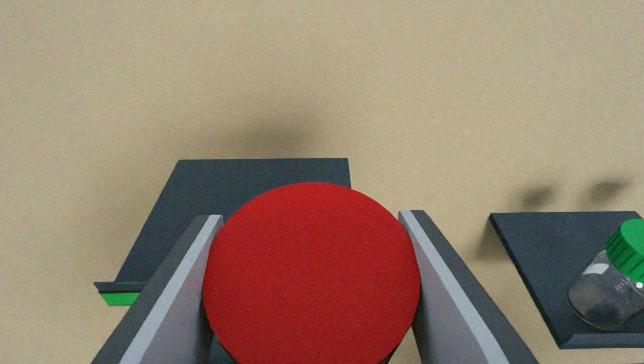

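>>> move(target={"side": "left", "x": 0.29, "y": 0.345, "z": 1.515, "quat_wxyz": [0.5495, 0.445, -0.445, -0.5495]}, min_time_s=0.8)

>>> move(joints={"head_pan_rad": 0.45}, cameras=["head_camera", "left_wrist_camera"])

Scene clock: 201.13 s.
Joint torques (N m): left_arm=[-15.04 8.57 10.33 4.34 -1.19 -1.63 0.15] | right_arm=[-9.62 -10.84 -8.57 3.44 0.24 1.01 0.01]
External joint torques (N m): left_arm=[-1.36 2.05 -0.54 0.69 -0.16 -0.34 0.14] | right_arm=[0.05 -1.46 2.52 -0.4 -0.15 0.07 0.02]
Wrist force (N): left_arm=[-0.1 -8.7 -0.6] | right_arm=[3.9 4.1 0.7]
Wrist torque (N m): left_arm=[0.40 0.01 0.04] | right_arm=[-0.21 0.18 -0.14]
Wrist force, peak (N): left_arm=[0.3 -9.3 -0.7] | right_arm=[4.1 4.9 -0.3]
move: done
base_odometry: x=+3.308 y=+0.504 heading=+0.185
lidar_m: 0.51 0.53 0.74 1.30 2.07 3.01 5.33 2.99 2.46 1.99 0.73 0.53
base_status: not commanded
joint_positions: torso_squat_rad=+0.000 torso_shift_rad=+0.000 torso_pitch_rad=+0.000 torso_yaw_rad=+0.000 left_shoulder_pitch_rad=-1.447 left_shoulder_roll_rad=+1.705 left_shoulder_yaw_rad=-0.920 left_elbow_rad=-1.841 left_forearm_roll_rad=+1.097 left_wrist_pitch_rad=+0.827 left_hand_roll_rad=-0.690 left_gripper_m=+0.052 right_shoulder_pitch_rad=-1.185 right_shoulder_roll_rad=-2.023 right_shoulder_yaw_rad=+1.234 right_elbow_rad=-1.973 right_forearm_roll_rad=+0.116 right_wrist_pitch_rad=+0.308 right_hand_roll_rad=-0.492 right_gripper_m=+0.085 head_pan_rad=+0.000 head_tilt_rad=+0.300
joint_status: all done
wheel_motors_off: 0
motor_effort: left_wheel=+4(4) right_wheel=-2(4)
contact_limits: left_gripper_m 672.5 mA
chest: x=-0.2280 y=-0.0002 z=+1.2899 quat_wxyz=(+1.000, +0.000, +0.000, +0.000) (m; base frame)
left_hand: x=+0.2900 y=+0.3448 z=+1.5150 quat_wxyz=(+0.549, +0.445, -0.445, -0.549) (m; base frame)
left_hand_status: reached (checked arc, planned for 0.8 s): 0 mm and 0.0 deg off.
right_hand: x=+0.2602 y=-0.4396 z=+1.4403 quat_wxyz=(+0.505, -0.498, -0.495, +0.503) (m; base frame)
pictures: none

Scene clock: 202.10 s.
Joint torques (N m): left_arm=[-15.24 8.23 10.24 4.18 -1.18 -1.62 0.22] | right_arm=[-9.58 -11.03 -9.54 3.69 0.34 0.91 0.16]
External joint torques (N m): left_arm=[-1.56 1.7 -0.63 0.53 -0.15 -0.33 0.2] | right_arm=[0.09 -1.65 1.55 -0.15 -0.05 -0.03 0.17]
Wrist force (N): left_arm=[0.0 -8.6 -0.8] | right_arm=[4.0 4.8 -0.6]
Wrist torque (N m): left_arm=[0.42 0.01 0.04] | right_arm=[-0.28 0.16 -0.16]
Wrist force, peak (N): left_arm=[0.1 -8.9 -0.4] | right_arm=[3.7 5.5 0.2]
move: done
base_odometry: x=+3.308 y=+0.504 heading=+0.185
lidar_m: 0.51 0.53 0.74 1.30 2.06 3.00 5.32 2.99 2.46 1.99 0.73 0.54
base_status: not commanded
joint_positions: torso_squat_rad=+0.000 torso_shift_rad=+0.000 torso_pitch_rad=+0.000 torso_yaw_rad=+0.000 left_shoulder_pitch_rad=-1.447 left_shoulder_roll_rad=+1.705 left_shoulder_yaw_rad=-0.920 left_elbow_rad=-1.841 left_forearm_roll_rad=+1.097 left_wrist_pitch_rad=+0.827 left_hand_roll_rad=-0.690 left_gripper_m=+0.052 right_shoulder_pitch_rad=-1.185 right_shoulder_roll_rad=-2.023 right_shoulder_yaw_rad=+1.234 right_elbow_rad=-1.973 right_forearm_roll_rad=+0.116 right_wrist_pitch_rad=+0.308 right_hand_roll_rad=-0.492 right_gripper_m=+0.085 head_pan_rad=+0.450 head_tilt_rad=+0.300
joint_status: all done
wheel_motors_off: 0
motor_effort: left_wheel=+4(4) right_wheel=-3(5)
contact_limits: left_gripper_m 672.5 mA
chest: x=-0.2280 y=-0.0002 z=+1.2899 quat_wxyz=(+1.000, +0.000, +0.000, +0.000) (m; base frame)
left_hand: x=+0.2900 y=+0.3448 z=+1.5150 quat_wxyz=(+0.549, +0.445, -0.445, -0.549) (m; base frame)
right_hand: x=+0.2602 y=-0.4396 z=+1.4403 quat_wxyz=(+0.505, -0.498, -0.495, +0.503) (m; base frame)
pictures: head_camera, left_wrist_camera
camera_calibration:
head_camera: T_world_to_cam=[[0.40843, -0.912514, 0.0224175, 0.0551978], [-0.228125, -0.125824, -0.965468, 1.44994], [0.883824, 0.389212, -0.259557, 0.511992], [0, 0, 0, 1]] pos_world=[-0.144289, 0.0335326, 1.53152]
left_wrist_camera: T_world_to_cam=[[-0.0361696, -0.999342, 0.00264911, 0.350029], [-0.639802, 0.0211201, -0.768249, 1.36942], [0.767688, -0.0294822, -0.640145, 0.831682], [0, 0, 0, 1]] pos_world=[0.250348, 0.345397, 1.58353]

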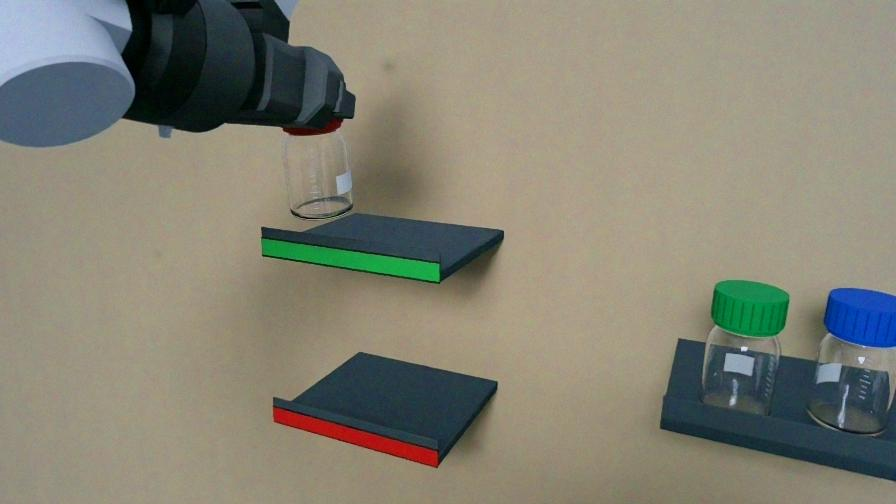

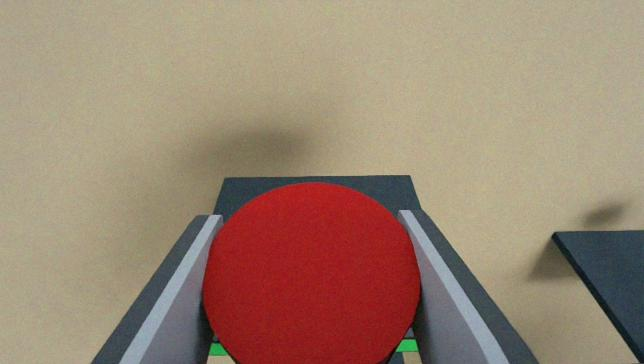

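>>> zoom_image(camera="head_camera", region=[230, 60, 430, 240])

Scaled by 2.520 from the camera's 896x504 image, which has a finer 1280x720 frame.

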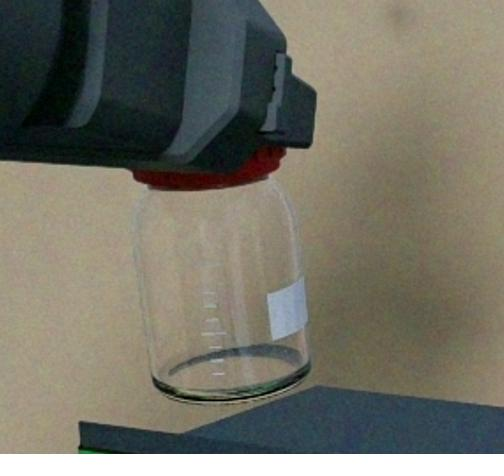

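>>> zoom_image(camera="left_wrist_camera", region=[180, 164, 440, 364])

Scaled by 1.938 from the camera's 644x364 image, which has a finer 1265x715 frame.

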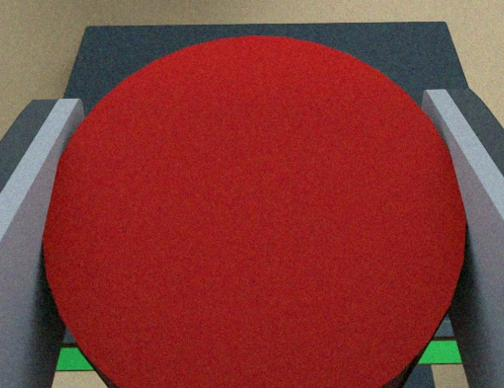

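>>> move(target={"side": "left", "x": 0.295, "y": 0.349, "z": 1.505, "quat_wxyz": [0.5792, 0.4056, -0.4056, -0.5792]}, min_time_s=0.8)

>>> move(target={"side": "left", "x": 0.394, "y": 0.349, "z": 1.498, "quat_wxyz": [0.5792, 0.4056, -0.4056, -0.5792]}, min_time_s=1.2, cameras=["head_camera"])

Scene clock: 207.63 s.
Joint torques (N m): left_arm=[-16.88 6.58 12.92 4.34 -1.03 -1.84 0.1] | right_arm=[-9.16 -11.01 -9.48 3.51 0.13 1.1 0.11]
External joint torques (N m): left_arm=[-2.3 0.45 2.25 1.2 -0.1 -0.33 0.09] | right_arm=[0.51 -1.63 1.61 -0.33 -0.26 0.16 0.12]
Wrist force (N): left_arm=[0.1 -8.3 -1.7] | right_arm=[3.5 5.1 0.6]
Wrist torque (N m): left_arm=[0.40 0.04 0.04] | right_arm=[-0.30 0.09 -0.18]
Wrist force, peak (N): left_arm=[-0.1 -9.0 -0.6] | right_arm=[4.2 5.4 0.4]
move: done
base_odometry: x=+3.308 y=+0.504 heading=+0.185
lidar_m: 0.51 0.54 0.74 1.29 2.07 3.01 5.32 3.00 2.45 1.99 0.74 0.54
base_status: not commanded
joint_positions: torso_squat_rad=+0.000 torso_shift_rad=+0.000 torso_pitch_rad=+0.000 torso_yaw_rad=+0.000 left_shoulder_pitch_rad=-1.506 left_shoulder_roll_rad=+1.638 left_shoulder_yaw_rad=-0.919 left_elbow_rad=-1.720 left_forearm_roll_rad=+1.271 left_wrist_pitch_rad=+0.962 left_hand_roll_rad=-0.870 left_gripper_m=+0.052 right_shoulder_pitch_rad=-1.185 right_shoulder_roll_rad=-2.023 right_shoulder_yaw_rad=+1.234 right_elbow_rad=-1.973 right_forearm_roll_rad=+0.116 right_wrist_pitch_rad=+0.308 right_hand_roll_rad=-0.492 right_gripper_m=+0.085 head_pan_rad=+0.450 head_tilt_rad=+0.300
joint_status: all done
wheel_motors_off: 0
motor_effort: left_wheel=+3(4) right_wheel=-4(4)
contact_limits: left_gripper_m 672.5 mA
chest: x=-0.2280 y=-0.0002 z=+1.2899 quat_wxyz=(+1.000, +0.000, +0.000, +0.000) (m; base frame)
left_hand: x=+0.2947 y=+0.3487 z=+1.5045 quat_wxyz=(+0.579, +0.406, -0.406, -0.579) (m; base frame)
left_hand_status: reached (checked arc, planned for 0.8 s): 1 mm and 0.1 deg off.
right_hand: x=+0.2602 y=-0.4396 z=+1.4403 quat_wxyz=(+0.505, -0.498, -0.495, +0.503) (m; base frame)
pictures: none

Scene clock: 209.17 s.
Joint torques (N m): left_arm=[-22.99 8.88 8.98 1.42 -0.88 -2.34 0.23] | right_arm=[-8.88 -11.02 -8.51 3.57 0.33 0.75 -0.03]
External joint torques (N m): left_arm=[-2.57 1.34 -0.93 0.98 -0.31 -0.58 0.22] | right_arm=[0.79 -1.64 2.58 -0.27 -0.06 -0.18 -0.02]
Wrist force (N): left_arm=[0.0 -8.1 -1.3] | right_arm=[3.8 4.9 -0.1]
Wrist torque (N m): left_arm=[0.39 0.00 0.04] | right_arm=[-0.31 0.14 -0.17]
Wrist force, peak (N): left_arm=[-0.5 -9.0 -1.5] | right_arm=[4.1 4.8 0.3]
move: done
base_odometry: x=+3.308 y=+0.504 heading=+0.185
lidar_m: 0.51 0.54 0.74 1.29 2.07 3.00 5.33 2.99 2.46 1.99 0.74 0.53
base_status: not commanded
joint_positions: torso_squat_rad=+0.000 torso_shift_rad=+0.000 torso_pitch_rad=+0.000 torso_yaw_rad=+0.000 left_shoulder_pitch_rad=-1.565 left_shoulder_roll_rad=+1.282 left_shoulder_yaw_rad=-0.945 left_elbow_rad=-1.212 left_forearm_roll_rad=+1.225 left_wrist_pitch_rad=+0.904 left_hand_roll_rad=-1.116 left_gripper_m=+0.052 right_shoulder_pitch_rad=-1.185 right_shoulder_roll_rad=-2.023 right_shoulder_yaw_rad=+1.234 right_elbow_rad=-1.973 right_forearm_roll_rad=+0.116 right_wrist_pitch_rad=+0.308 right_hand_roll_rad=-0.492 right_gripper_m=+0.085 head_pan_rad=+0.450 head_tilt_rad=+0.300
joint_status: all done
wheel_motors_off: 0
motor_effort: left_wheel=+4(4) right_wheel=-3(4)
contact_limits: left_gripper_m 672.5 mA
chest: x=-0.2280 y=-0.0002 z=+1.2899 quat_wxyz=(+1.000, +0.000, +0.000, +0.000) (m; base frame)
left_hand: x=+0.3939 y=+0.3488 z=+1.4980 quat_wxyz=(+0.579, +0.406, -0.406, -0.579) (m; base frame)
left_hand_status: reached (checked arc, planned for 1.2 s): 0 mm and 0.0 deg off.
right_hand: x=+0.2601 y=-0.4396 z=+1.4403 quat_wxyz=(+0.505, -0.498, -0.495, +0.503) (m; base frame)
pictures: head_camera
camera_calibration:
head_camera: T_world_to_cam=[[0.408394, -0.91253, 0.0224284, 0.0551765], [-0.228103, -0.125815, -0.965474, 1.44995], [0.883846, 0.389178, -0.259533, 0.51196], [0, 0, 0, 1]] pos_world=[-0.144289, 0.0335327, 1.53152]

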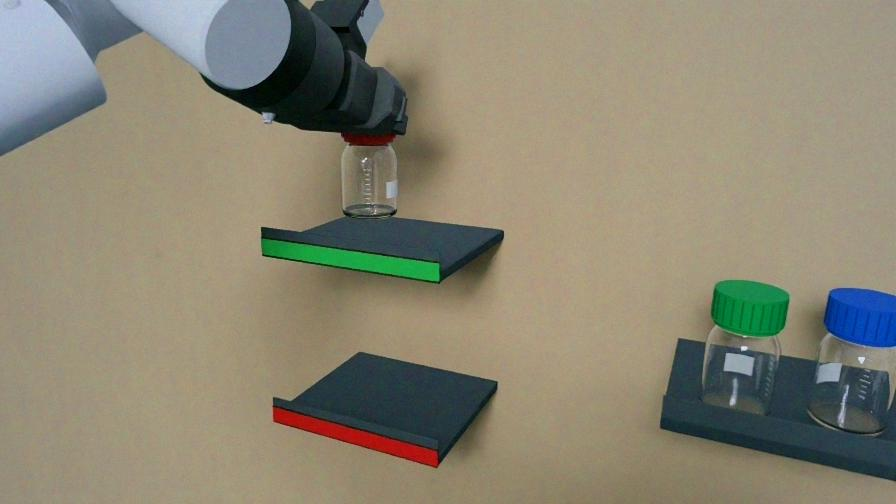

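>>> move(target={"side": "left", "x": 0.395, "y": 0.349, "z": 1.471, "quat_wxyz": [0.5792, 0.4056, -0.4056, -0.5792]}, min_time_s=1.0)

>>> move(target={"side": "left", "x": 0.395, "y": 0.349, "z": 1.466, "quat_wxyz": [0.5792, 0.4056, -0.4056, -0.5792]}, min_time_s=0.4, cameras=["head_camera"])

Scene clock: 211.67 s.
Joint torques (N m): left_arm=[-21.4 10.15 9.31 -0.26 -1.01 -2.28 0.56] | right_arm=[-9.07 -10.85 -9.15 3.67 0.21 1 -0.01]
External joint torques (N m): left_arm=[-1.08 1.95 -1.18 -0.99 -0.4 -0.56 0.55] | right_arm=[0.6 -1.47 1.94 -0.18 -0.18 0.07 -0.01]
Wrist force (N): left_arm=[-0.4 -8.1 -1.5] | right_arm=[3.3 4.0 0.6]
Wrist torque (N m): left_arm=[0.38 -0.04 -0.08] | right_arm=[-0.19 0.06 -0.17]
Wrist force, peak (N): left_arm=[0.2 -8.6 -1.7] | right_arm=[3.8 5.5 0.4]
move: done
base_odometry: x=+3.308 y=+0.504 heading=+0.185
lidar_m: 0.51 0.54 0.74 1.30 2.06 3.00 5.33 2.98 2.45 1.99 0.74 0.53
base_status: not commanded
joint_positions: torso_squat_rad=+0.000 torso_shift_rad=+0.000 torso_pitch_rad=+0.000 torso_yaw_rad=+0.000 left_shoulder_pitch_rad=-1.501 left_shoulder_roll_rad=+1.307 left_shoulder_yaw_rad=-0.957 left_elbow_rad=-1.281 left_forearm_roll_rad=+1.203 left_wrist_pitch_rad=+0.858 left_hand_roll_rad=-1.061 left_gripper_m=+0.052 right_shoulder_pitch_rad=-1.185 right_shoulder_roll_rad=-2.023 right_shoulder_yaw_rad=+1.234 right_elbow_rad=-1.973 right_forearm_roll_rad=+0.116 right_wrist_pitch_rad=+0.308 right_hand_roll_rad=-0.492 right_gripper_m=+0.085 head_pan_rad=+0.450 head_tilt_rad=+0.300
joint_status: all done
wheel_motors_off: 0
motor_effort: left_wheel=+4(4) right_wheel=-3(4)
contact_limits: left_gripper_m 672.5 mA
chest: x=-0.2280 y=-0.0002 z=+1.2899 quat_wxyz=(+1.000, +0.000, +0.000, +0.000) (m; base frame)
left_hand: x=+0.3946 y=+0.3483 z=+1.4710 quat_wxyz=(+0.580, +0.402, -0.405, -0.582) (m; base frame)
left_hand_status: reached (checked arc, planned for 1.0 s): 1 mm and 0.6 deg off.
right_hand: x=+0.2602 y=-0.4396 z=+1.4403 quat_wxyz=(+0.505, -0.498, -0.495, +0.503) (m; base frame)
pictures: none

Scene clock: 212.40 s.
Joint torques (N m): left_arm=[-16.74 8.45 5.67 -0.3 -0.3 -0.62 0.57] | right_arm=[-9.21 -10.81 -9.34 3.63 0.32 0.95 0.25]
External joint torques (N m): left_arm=[3.51 0.12 -4.95 -1.1 0.33 1.07 0.56] | right_arm=[0.46 -1.44 1.75 -0.21 -0.07 0.01 0.26]
Wrist force (N): left_arm=[-0.3 -0.7 3.5] | right_arm=[3.7 4.9 0.6]
Wrist torque (N m): left_arm=[0.43 0.01 -0.07] | right_arm=[-0.30 0.13 -0.11]
Wrist force, peak (N): left_arm=[0.2 -8.4 -1.6] | right_arm=[4.3 5.1 1.0]
move: done
base_odometry: x=+3.308 y=+0.504 heading=+0.185
lidar_m: 0.51 0.54 0.74 1.29 2.07 3.00 5.33 2.99 2.46 1.98 0.73 0.53
base_status: not commanded
joint_positions: torso_squat_rad=+0.000 torso_shift_rad=+0.000 torso_pitch_rad=+0.000 torso_yaw_rad=+0.000 left_shoulder_pitch_rad=-1.487 left_shoulder_roll_rad=+1.315 left_shoulder_yaw_rad=-0.960 left_elbow_rad=-1.302 left_forearm_roll_rad=+1.180 left_wrist_pitch_rad=+0.841 left_hand_roll_rad=-1.033 left_gripper_m=+0.052 right_shoulder_pitch_rad=-1.185 right_shoulder_roll_rad=-2.023 right_shoulder_yaw_rad=+1.234 right_elbow_rad=-1.973 right_forearm_roll_rad=+0.116 right_wrist_pitch_rad=+0.308 right_hand_roll_rad=-0.492 right_gripper_m=+0.085 head_pan_rad=+0.450 head_tilt_rad=+0.300
joint_status: all done
wheel_motors_off: 0
motor_effort: left_wheel=+4(4) right_wheel=-3(4)
contact_limits: left_gripper_m 672.5 mA
chest: x=-0.2281 y=-0.0002 z=+1.2899 quat_wxyz=(+1.000, +0.000, +0.000, +0.000) (m; base frame)
left_hand: x=+0.3946 y=+0.3488 z=+1.4676 quat_wxyz=(+0.579, +0.406, -0.407, -0.579) (m; base frame)
left_hand_status: reached (checked arc, planned for 0.4 s): 2 mm and 0.1 deg off.
right_hand: x=+0.2600 y=-0.4396 z=+1.4404 quat_wxyz=(+0.505, -0.498, -0.495, +0.503) (m; base frame)
pictures: head_camera
camera_calibration:
head_camera: T_world_to_cam=[[0.408409, -0.912522, 0.0225066, 0.0551383], [-0.227901, -0.125813, -0.965522, 1.45011], [0.883891, 0.389198, -0.259348, 0.511885], [0, 0, 0, 1]] pos_world=[-0.144489, 0.0335326, 1.53162]

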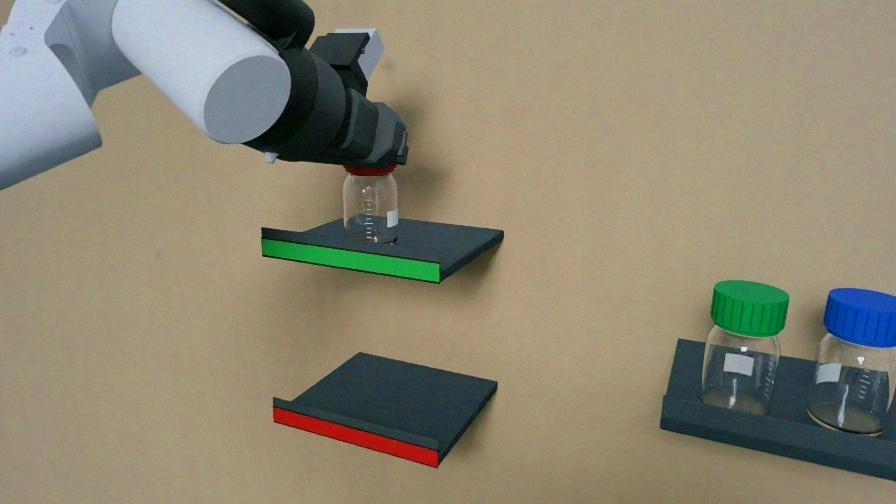

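>>> move(joints={"left_gripper_m": 0.09})

>>> move(target={"side": "left", "x": 0.30, "y": 0.349, "z": 1.472, "quat_wxyz": [0.5792, 0.4056, -0.4056, -0.5792]}, min_time_s=1.0, cameras=["head_camera", "left_wrist_camera"])

Scene clock: 213.87 s.
Joint torques (N m): left_arm=[-20.09 8.29 8.36 -0.02 -0.56 -1.53 0.49] | right_arm=[-9 -10.38 -9.25 3.53 0.19 0.93 0.15]
External joint torques (N m): left_arm=[0.17 -0.06 -2.27 -0.83 0.07 0.16 0.48] | right_arm=[0.67 -1.01 1.84 -0.31 -0.2 0 0.16]
Wrist force (N): left_arm=[0.2 -6.7 -1.1] | right_arm=[3.7 4.6 0.2]
Wrist torque (N m): left_arm=[0.39 0.04 -0.08] | right_arm=[-0.28 0.15 -0.13]
Wrist force, peak (N): left_arm=[0.0 -7.6 -1.2] | right_arm=[4.3 5.0 0.9]
move: done
base_odometry: x=+3.308 y=+0.504 heading=+0.185
lidar_m: 0.51 0.54 0.75 1.30 2.06 3.01 5.33 2.99 2.45 1.99 0.74 0.54
base_status: not commanded
joint_positions: torso_squat_rad=+0.000 torso_shift_rad=+0.000 torso_pitch_rad=+0.000 torso_yaw_rad=+0.000 left_shoulder_pitch_rad=-1.486 left_shoulder_roll_rad=+1.315 left_shoulder_yaw_rad=-0.961 left_elbow_rad=-1.302 left_forearm_roll_rad=+1.180 left_wrist_pitch_rad=+0.841 left_hand_roll_rad=-1.033 left_gripper_m=+0.090 right_shoulder_pitch_rad=-1.185 right_shoulder_roll_rad=-2.023 right_shoulder_yaw_rad=+1.234 right_elbow_rad=-1.973 right_forearm_roll_rad=+0.116 right_wrist_pitch_rad=+0.308 right_hand_roll_rad=-0.492 right_gripper_m=+0.085 head_pan_rad=+0.450 head_tilt_rad=+0.300
joint_status: all done
wheel_motors_off: 0
motor_effort: left_wheel=+4(4) right_wheel=-4(4)
contact_limits: left_gripper_m 672.5 mA
chest: x=-0.2281 y=-0.0002 z=+1.2899 quat_wxyz=(+1.000, +0.000, +0.000, +0.000) (m; base frame)
left_hand: x=+0.3948 y=+0.3490 z=+1.4668 quat_wxyz=(+0.579, +0.405, -0.406, -0.579) (m; base frame)
right_hand: x=+0.2600 y=-0.4396 z=+1.4403 quat_wxyz=(+0.505, -0.498, -0.495, +0.503) (m; base frame)
pictures: none

Scene clock: 215.20 s.
Joint torques (N m): left_arm=[-14.5 7.81 12.09 2.57 -0.76 -1.45 0.39] | right_arm=[-8.55 -10.57 -9.24 3.43 0.26 0.92 0.29]
External joint torques (N m): left_arm=[0.16 0.61 0.97 -0.64 0.17 -0.04 0.38] | right_arm=[1.12 -1.19 1.85 -0.41 -0.13 -0.01 0.3]
Wrist force (N): left_arm=[-0.1 -6.9 -1.2] | right_arm=[3.0 4.7 0.1]
Wrist torque (N m): left_arm=[0.41 0.02 -0.07] | right_arm=[-0.31 0.03 -0.13]
Wrist force, peak (N): left_arm=[0.3 -7.2 -1.8] | right_arm=[3.9 5.1 0.7]
move: done
base_odometry: x=+3.308 y=+0.504 heading=+0.185
lidar_m: 0.51 0.53 0.74 1.30 2.07 3.01 5.32 2.98 2.46 1.99 0.73 0.54
base_status: not commanded
joint_positions: torso_squat_rad=+0.000 torso_shift_rad=+0.000 torso_pitch_rad=+0.000 torso_yaw_rad=+0.000 left_shoulder_pitch_rad=-1.420 left_shoulder_roll_rad=+1.655 left_shoulder_yaw_rad=-0.933 left_elbow_rad=-1.780 left_forearm_roll_rad=+1.205 left_wrist_pitch_rad=+0.887 left_hand_roll_rad=-0.798 left_gripper_m=+0.090 right_shoulder_pitch_rad=-1.185 right_shoulder_roll_rad=-2.023 right_shoulder_yaw_rad=+1.234 right_elbow_rad=-1.973 right_forearm_roll_rad=+0.116 right_wrist_pitch_rad=+0.308 right_hand_roll_rad=-0.492 right_gripper_m=+0.085 head_pan_rad=+0.450 head_tilt_rad=+0.300
joint_status: all done
wheel_motors_off: 0
motor_effort: left_wheel=+4(4) right_wheel=-3(4)
contact_limits: left_gripper_m 672.5 mA
chest: x=-0.2281 y=-0.0002 z=+1.2899 quat_wxyz=(+1.000, +0.000, +0.000, +0.000) (m; base frame)
left_hand: x=+0.3003 y=+0.3487 z=+1.4719 quat_wxyz=(+0.579, +0.404, -0.405, -0.581) (m; base frame)
left_hand_status: reached (checked arc, planned for 1.0 s): 0 mm and 0.2 deg off.
right_hand: x=+0.2601 y=-0.4396 z=+1.4403 quat_wxyz=(+0.505, -0.498, -0.495, +0.503) (m; base frame)
pictures: head_camera, left_wrist_camera
camera_calibration:
head_camera: T_world_to_cam=[[0.408401, -0.912526, 0.0224668, 0.0551574], [-0.228002, -0.125814, -0.965498, 1.45008], [0.883868, 0.389188, -0.259441, 0.511936], [0, 0, 0, 1]] pos_world=[-0.144389, 0.0335326, 1.53162]
left_wrist_camera: T_world_to_cam=[[-0.0374911, -0.99927, 0.00727601, 0.34796], [-0.743339, 0.0230212, -0.668519, 1.22649], [0.667864, -0.0304721, -0.743659, 0.978906], [0, 0, 0, 1]] pos_world=[0.270965, 0.349301, 1.54537]

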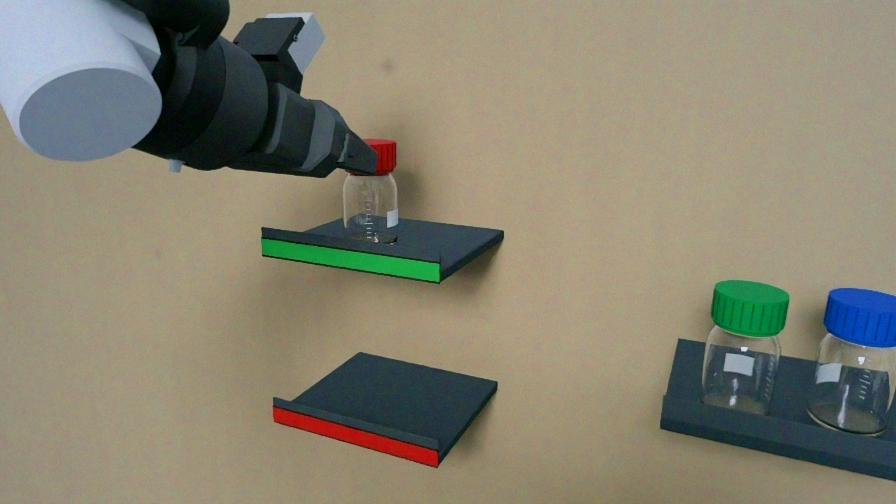

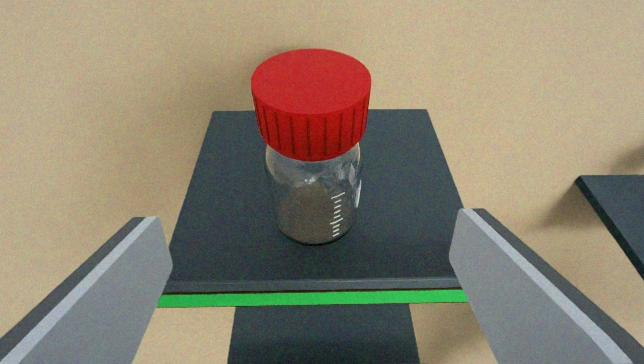

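>>> move(target={"side": "left", "x": 0.285, "y": 0.349, "z": 1.43, "quat_wxyz": [0.5, 0.5, -0.5, -0.5]}, min_time_s=1.0)

>>> move(target={"side": "left", "x": 0.345, "y": 0.349, "z": 1.42, "quat_wxyz": [0.5, 0.5, -0.5, -0.5]}, min_time_s=0.8, cameras=["left_wrist_camera"])

Scene clock: 217.27 s.
Joint torques (N m): left_arm=[-13.44 11.83 10.52 2.89 -0.89 0.42 0.02] | right_arm=[-9.1 -10.64 -9.65 3.39 0.22 0.9 0.1]
External joint torques (N m): left_arm=[-0.79 1.53 -0.96 -0.2 0.25 0.06 0] | right_arm=[0.57 -1.26 1.44 -0.45 -0.17 -0.03 0.11]
Wrist force (N): left_arm=[-0.2 -7.1 1.3] | right_arm=[3.3 5.1 0.5]
Wrist torque (N m): left_arm=[0.44 0.00 -0.07] | right_arm=[-0.33 0.08 -0.14]
Wrist force, peak (N): left_arm=[0.0 -8.3 1.5] | right_arm=[3.6 5.5 0.6]
move: done
base_odometry: x=+3.308 y=+0.504 heading=+0.185
lidar_m: 0.51 0.53 0.74 1.29 2.06 3.01 5.33 2.98 2.46 1.99 0.73 0.54
base_status: not commanded
joint_positions: torso_squat_rad=+0.000 torso_shift_rad=+0.000 torso_pitch_rad=+0.000 torso_yaw_rad=+0.000 left_shoulder_pitch_rad=-1.071 left_shoulder_roll_rad=+1.797 left_shoulder_yaw_rad=-0.990 left_elbow_rad=-2.112 left_forearm_roll_rad=+0.130 left_wrist_pitch_rad=+0.653 left_hand_roll_rad=+0.179 left_gripper_m=+0.090 right_shoulder_pitch_rad=-1.185 right_shoulder_roll_rad=-2.023 right_shoulder_yaw_rad=+1.234 right_elbow_rad=-1.973 right_forearm_roll_rad=+0.116 right_wrist_pitch_rad=+0.308 right_hand_roll_rad=-0.492 right_gripper_m=+0.085 head_pan_rad=+0.450 head_tilt_rad=+0.300
joint_status: all done
wheel_motors_off: 0
motor_effort: left_wheel=+4(4) right_wheel=-3(4)
contact_limits: left_gripper_m 672.5 mA
chest: x=-0.2281 y=-0.0002 z=+1.2899 quat_wxyz=(+1.000, +0.000, +0.000, +0.000) (m; base frame)
left_hand: x=+0.2850 y=+0.3489 z=+1.4302 quat_wxyz=(+0.500, +0.500, -0.500, -0.500) (m; base frame)
left_hand_status: reached (checked arc, planned for 1.0 s): 0 mm and 0.1 deg off.
right_hand: x=+0.2601 y=-0.4396 z=+1.4403 quat_wxyz=(+0.505, -0.498, -0.495, +0.503) (m; base frame)
pictures: none

Scene clock: 218.40 s.
Joint torques (N m): left_arm=[-17.24 12.1 10.92 2.86 -0.92 0 0.14] | right_arm=[-9.26 -10.97 -9.25 3.58 0.19 0.99 0.13]
External joint torques (N m): left_arm=[-1 1.13 -1.4 0.88 0.13 -0.09 0.13] | right_arm=[0.41 -1.6 1.84 -0.26 -0.2 0.05 0.14]
Wrist force (N): left_arm=[0.2 -7.4 1.3] | right_arm=[3.6 4.4 0.2]
Wrist torque (N m): left_arm=[0.48 0.04 0.04] | right_arm=[-0.23 0.12 -0.12]
Wrist force, peak (N): left_arm=[0.0 -8.0 1.0] | right_arm=[4.1 5.1 0.1]
move: done
base_odometry: x=+3.308 y=+0.504 heading=+0.185
lidar_m: 0.51 0.54 0.74 1.29 2.07 3.00 5.33 2.98 2.46 1.99 0.73 0.53
base_status: not commanded
joint_positions: torso_squat_rad=+0.000 torso_shift_rad=+0.000 torso_pitch_rad=+0.000 torso_yaw_rad=+0.000 left_shoulder_pitch_rad=-1.112 left_shoulder_roll_rad=+1.573 left_shoulder_yaw_rad=-1.002 left_elbow_rad=-1.854 left_forearm_roll_rad=+0.144 left_wrist_pitch_rad=+0.599 left_hand_roll_rad=+0.046 left_gripper_m=+0.090 right_shoulder_pitch_rad=-1.185 right_shoulder_roll_rad=-2.023 right_shoulder_yaw_rad=+1.234 right_elbow_rad=-1.973 right_forearm_roll_rad=+0.116 right_wrist_pitch_rad=+0.308 right_hand_roll_rad=-0.492 right_gripper_m=+0.085 head_pan_rad=+0.450 head_tilt_rad=+0.300
joint_status: all done
wheel_motors_off: 0
motor_effort: left_wheel=+4(4) right_wheel=-3(4)
contact_limits: left_gripper_m 672.5 mA
chest: x=-0.2281 y=-0.0002 z=+1.2899 quat_wxyz=(+1.000, +0.000, +0.000, +0.000) (m; base frame)
left_hand: x=+0.3449 y=+0.3489 z=+1.4203 quat_wxyz=(+0.500, +0.500, -0.500, -0.500) (m; base frame)
left_hand_status: reached (checked arc, planned for 0.8 s): 0 mm and 0.1 deg off.
right_hand: x=+0.2601 y=-0.4396 z=+1.4403 quat_wxyz=(+0.505, -0.498, -0.495, +0.503) (m; base frame)
pictures: left_wrist_camera
camera_calibration:
left_wrist_camera: T_world_to_cam=[[-0.0361991, -0.999332, -0.00501507, 0.367249], [-0.46609, 0.021322, -0.88448, 1.4368], [0.883996, -0.0296799, -0.466551, 0.442347], [0, 0, 0, 1]] pos_world=[0.29194, 0.349497, 1.47904]

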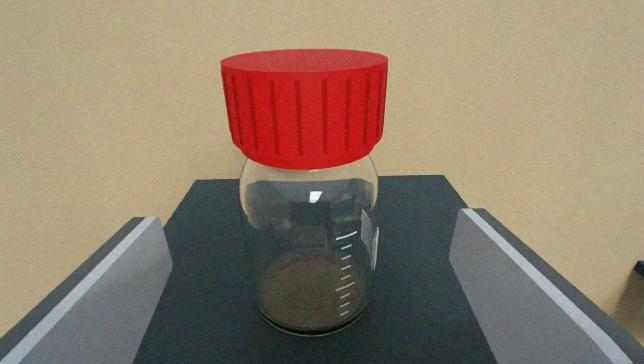

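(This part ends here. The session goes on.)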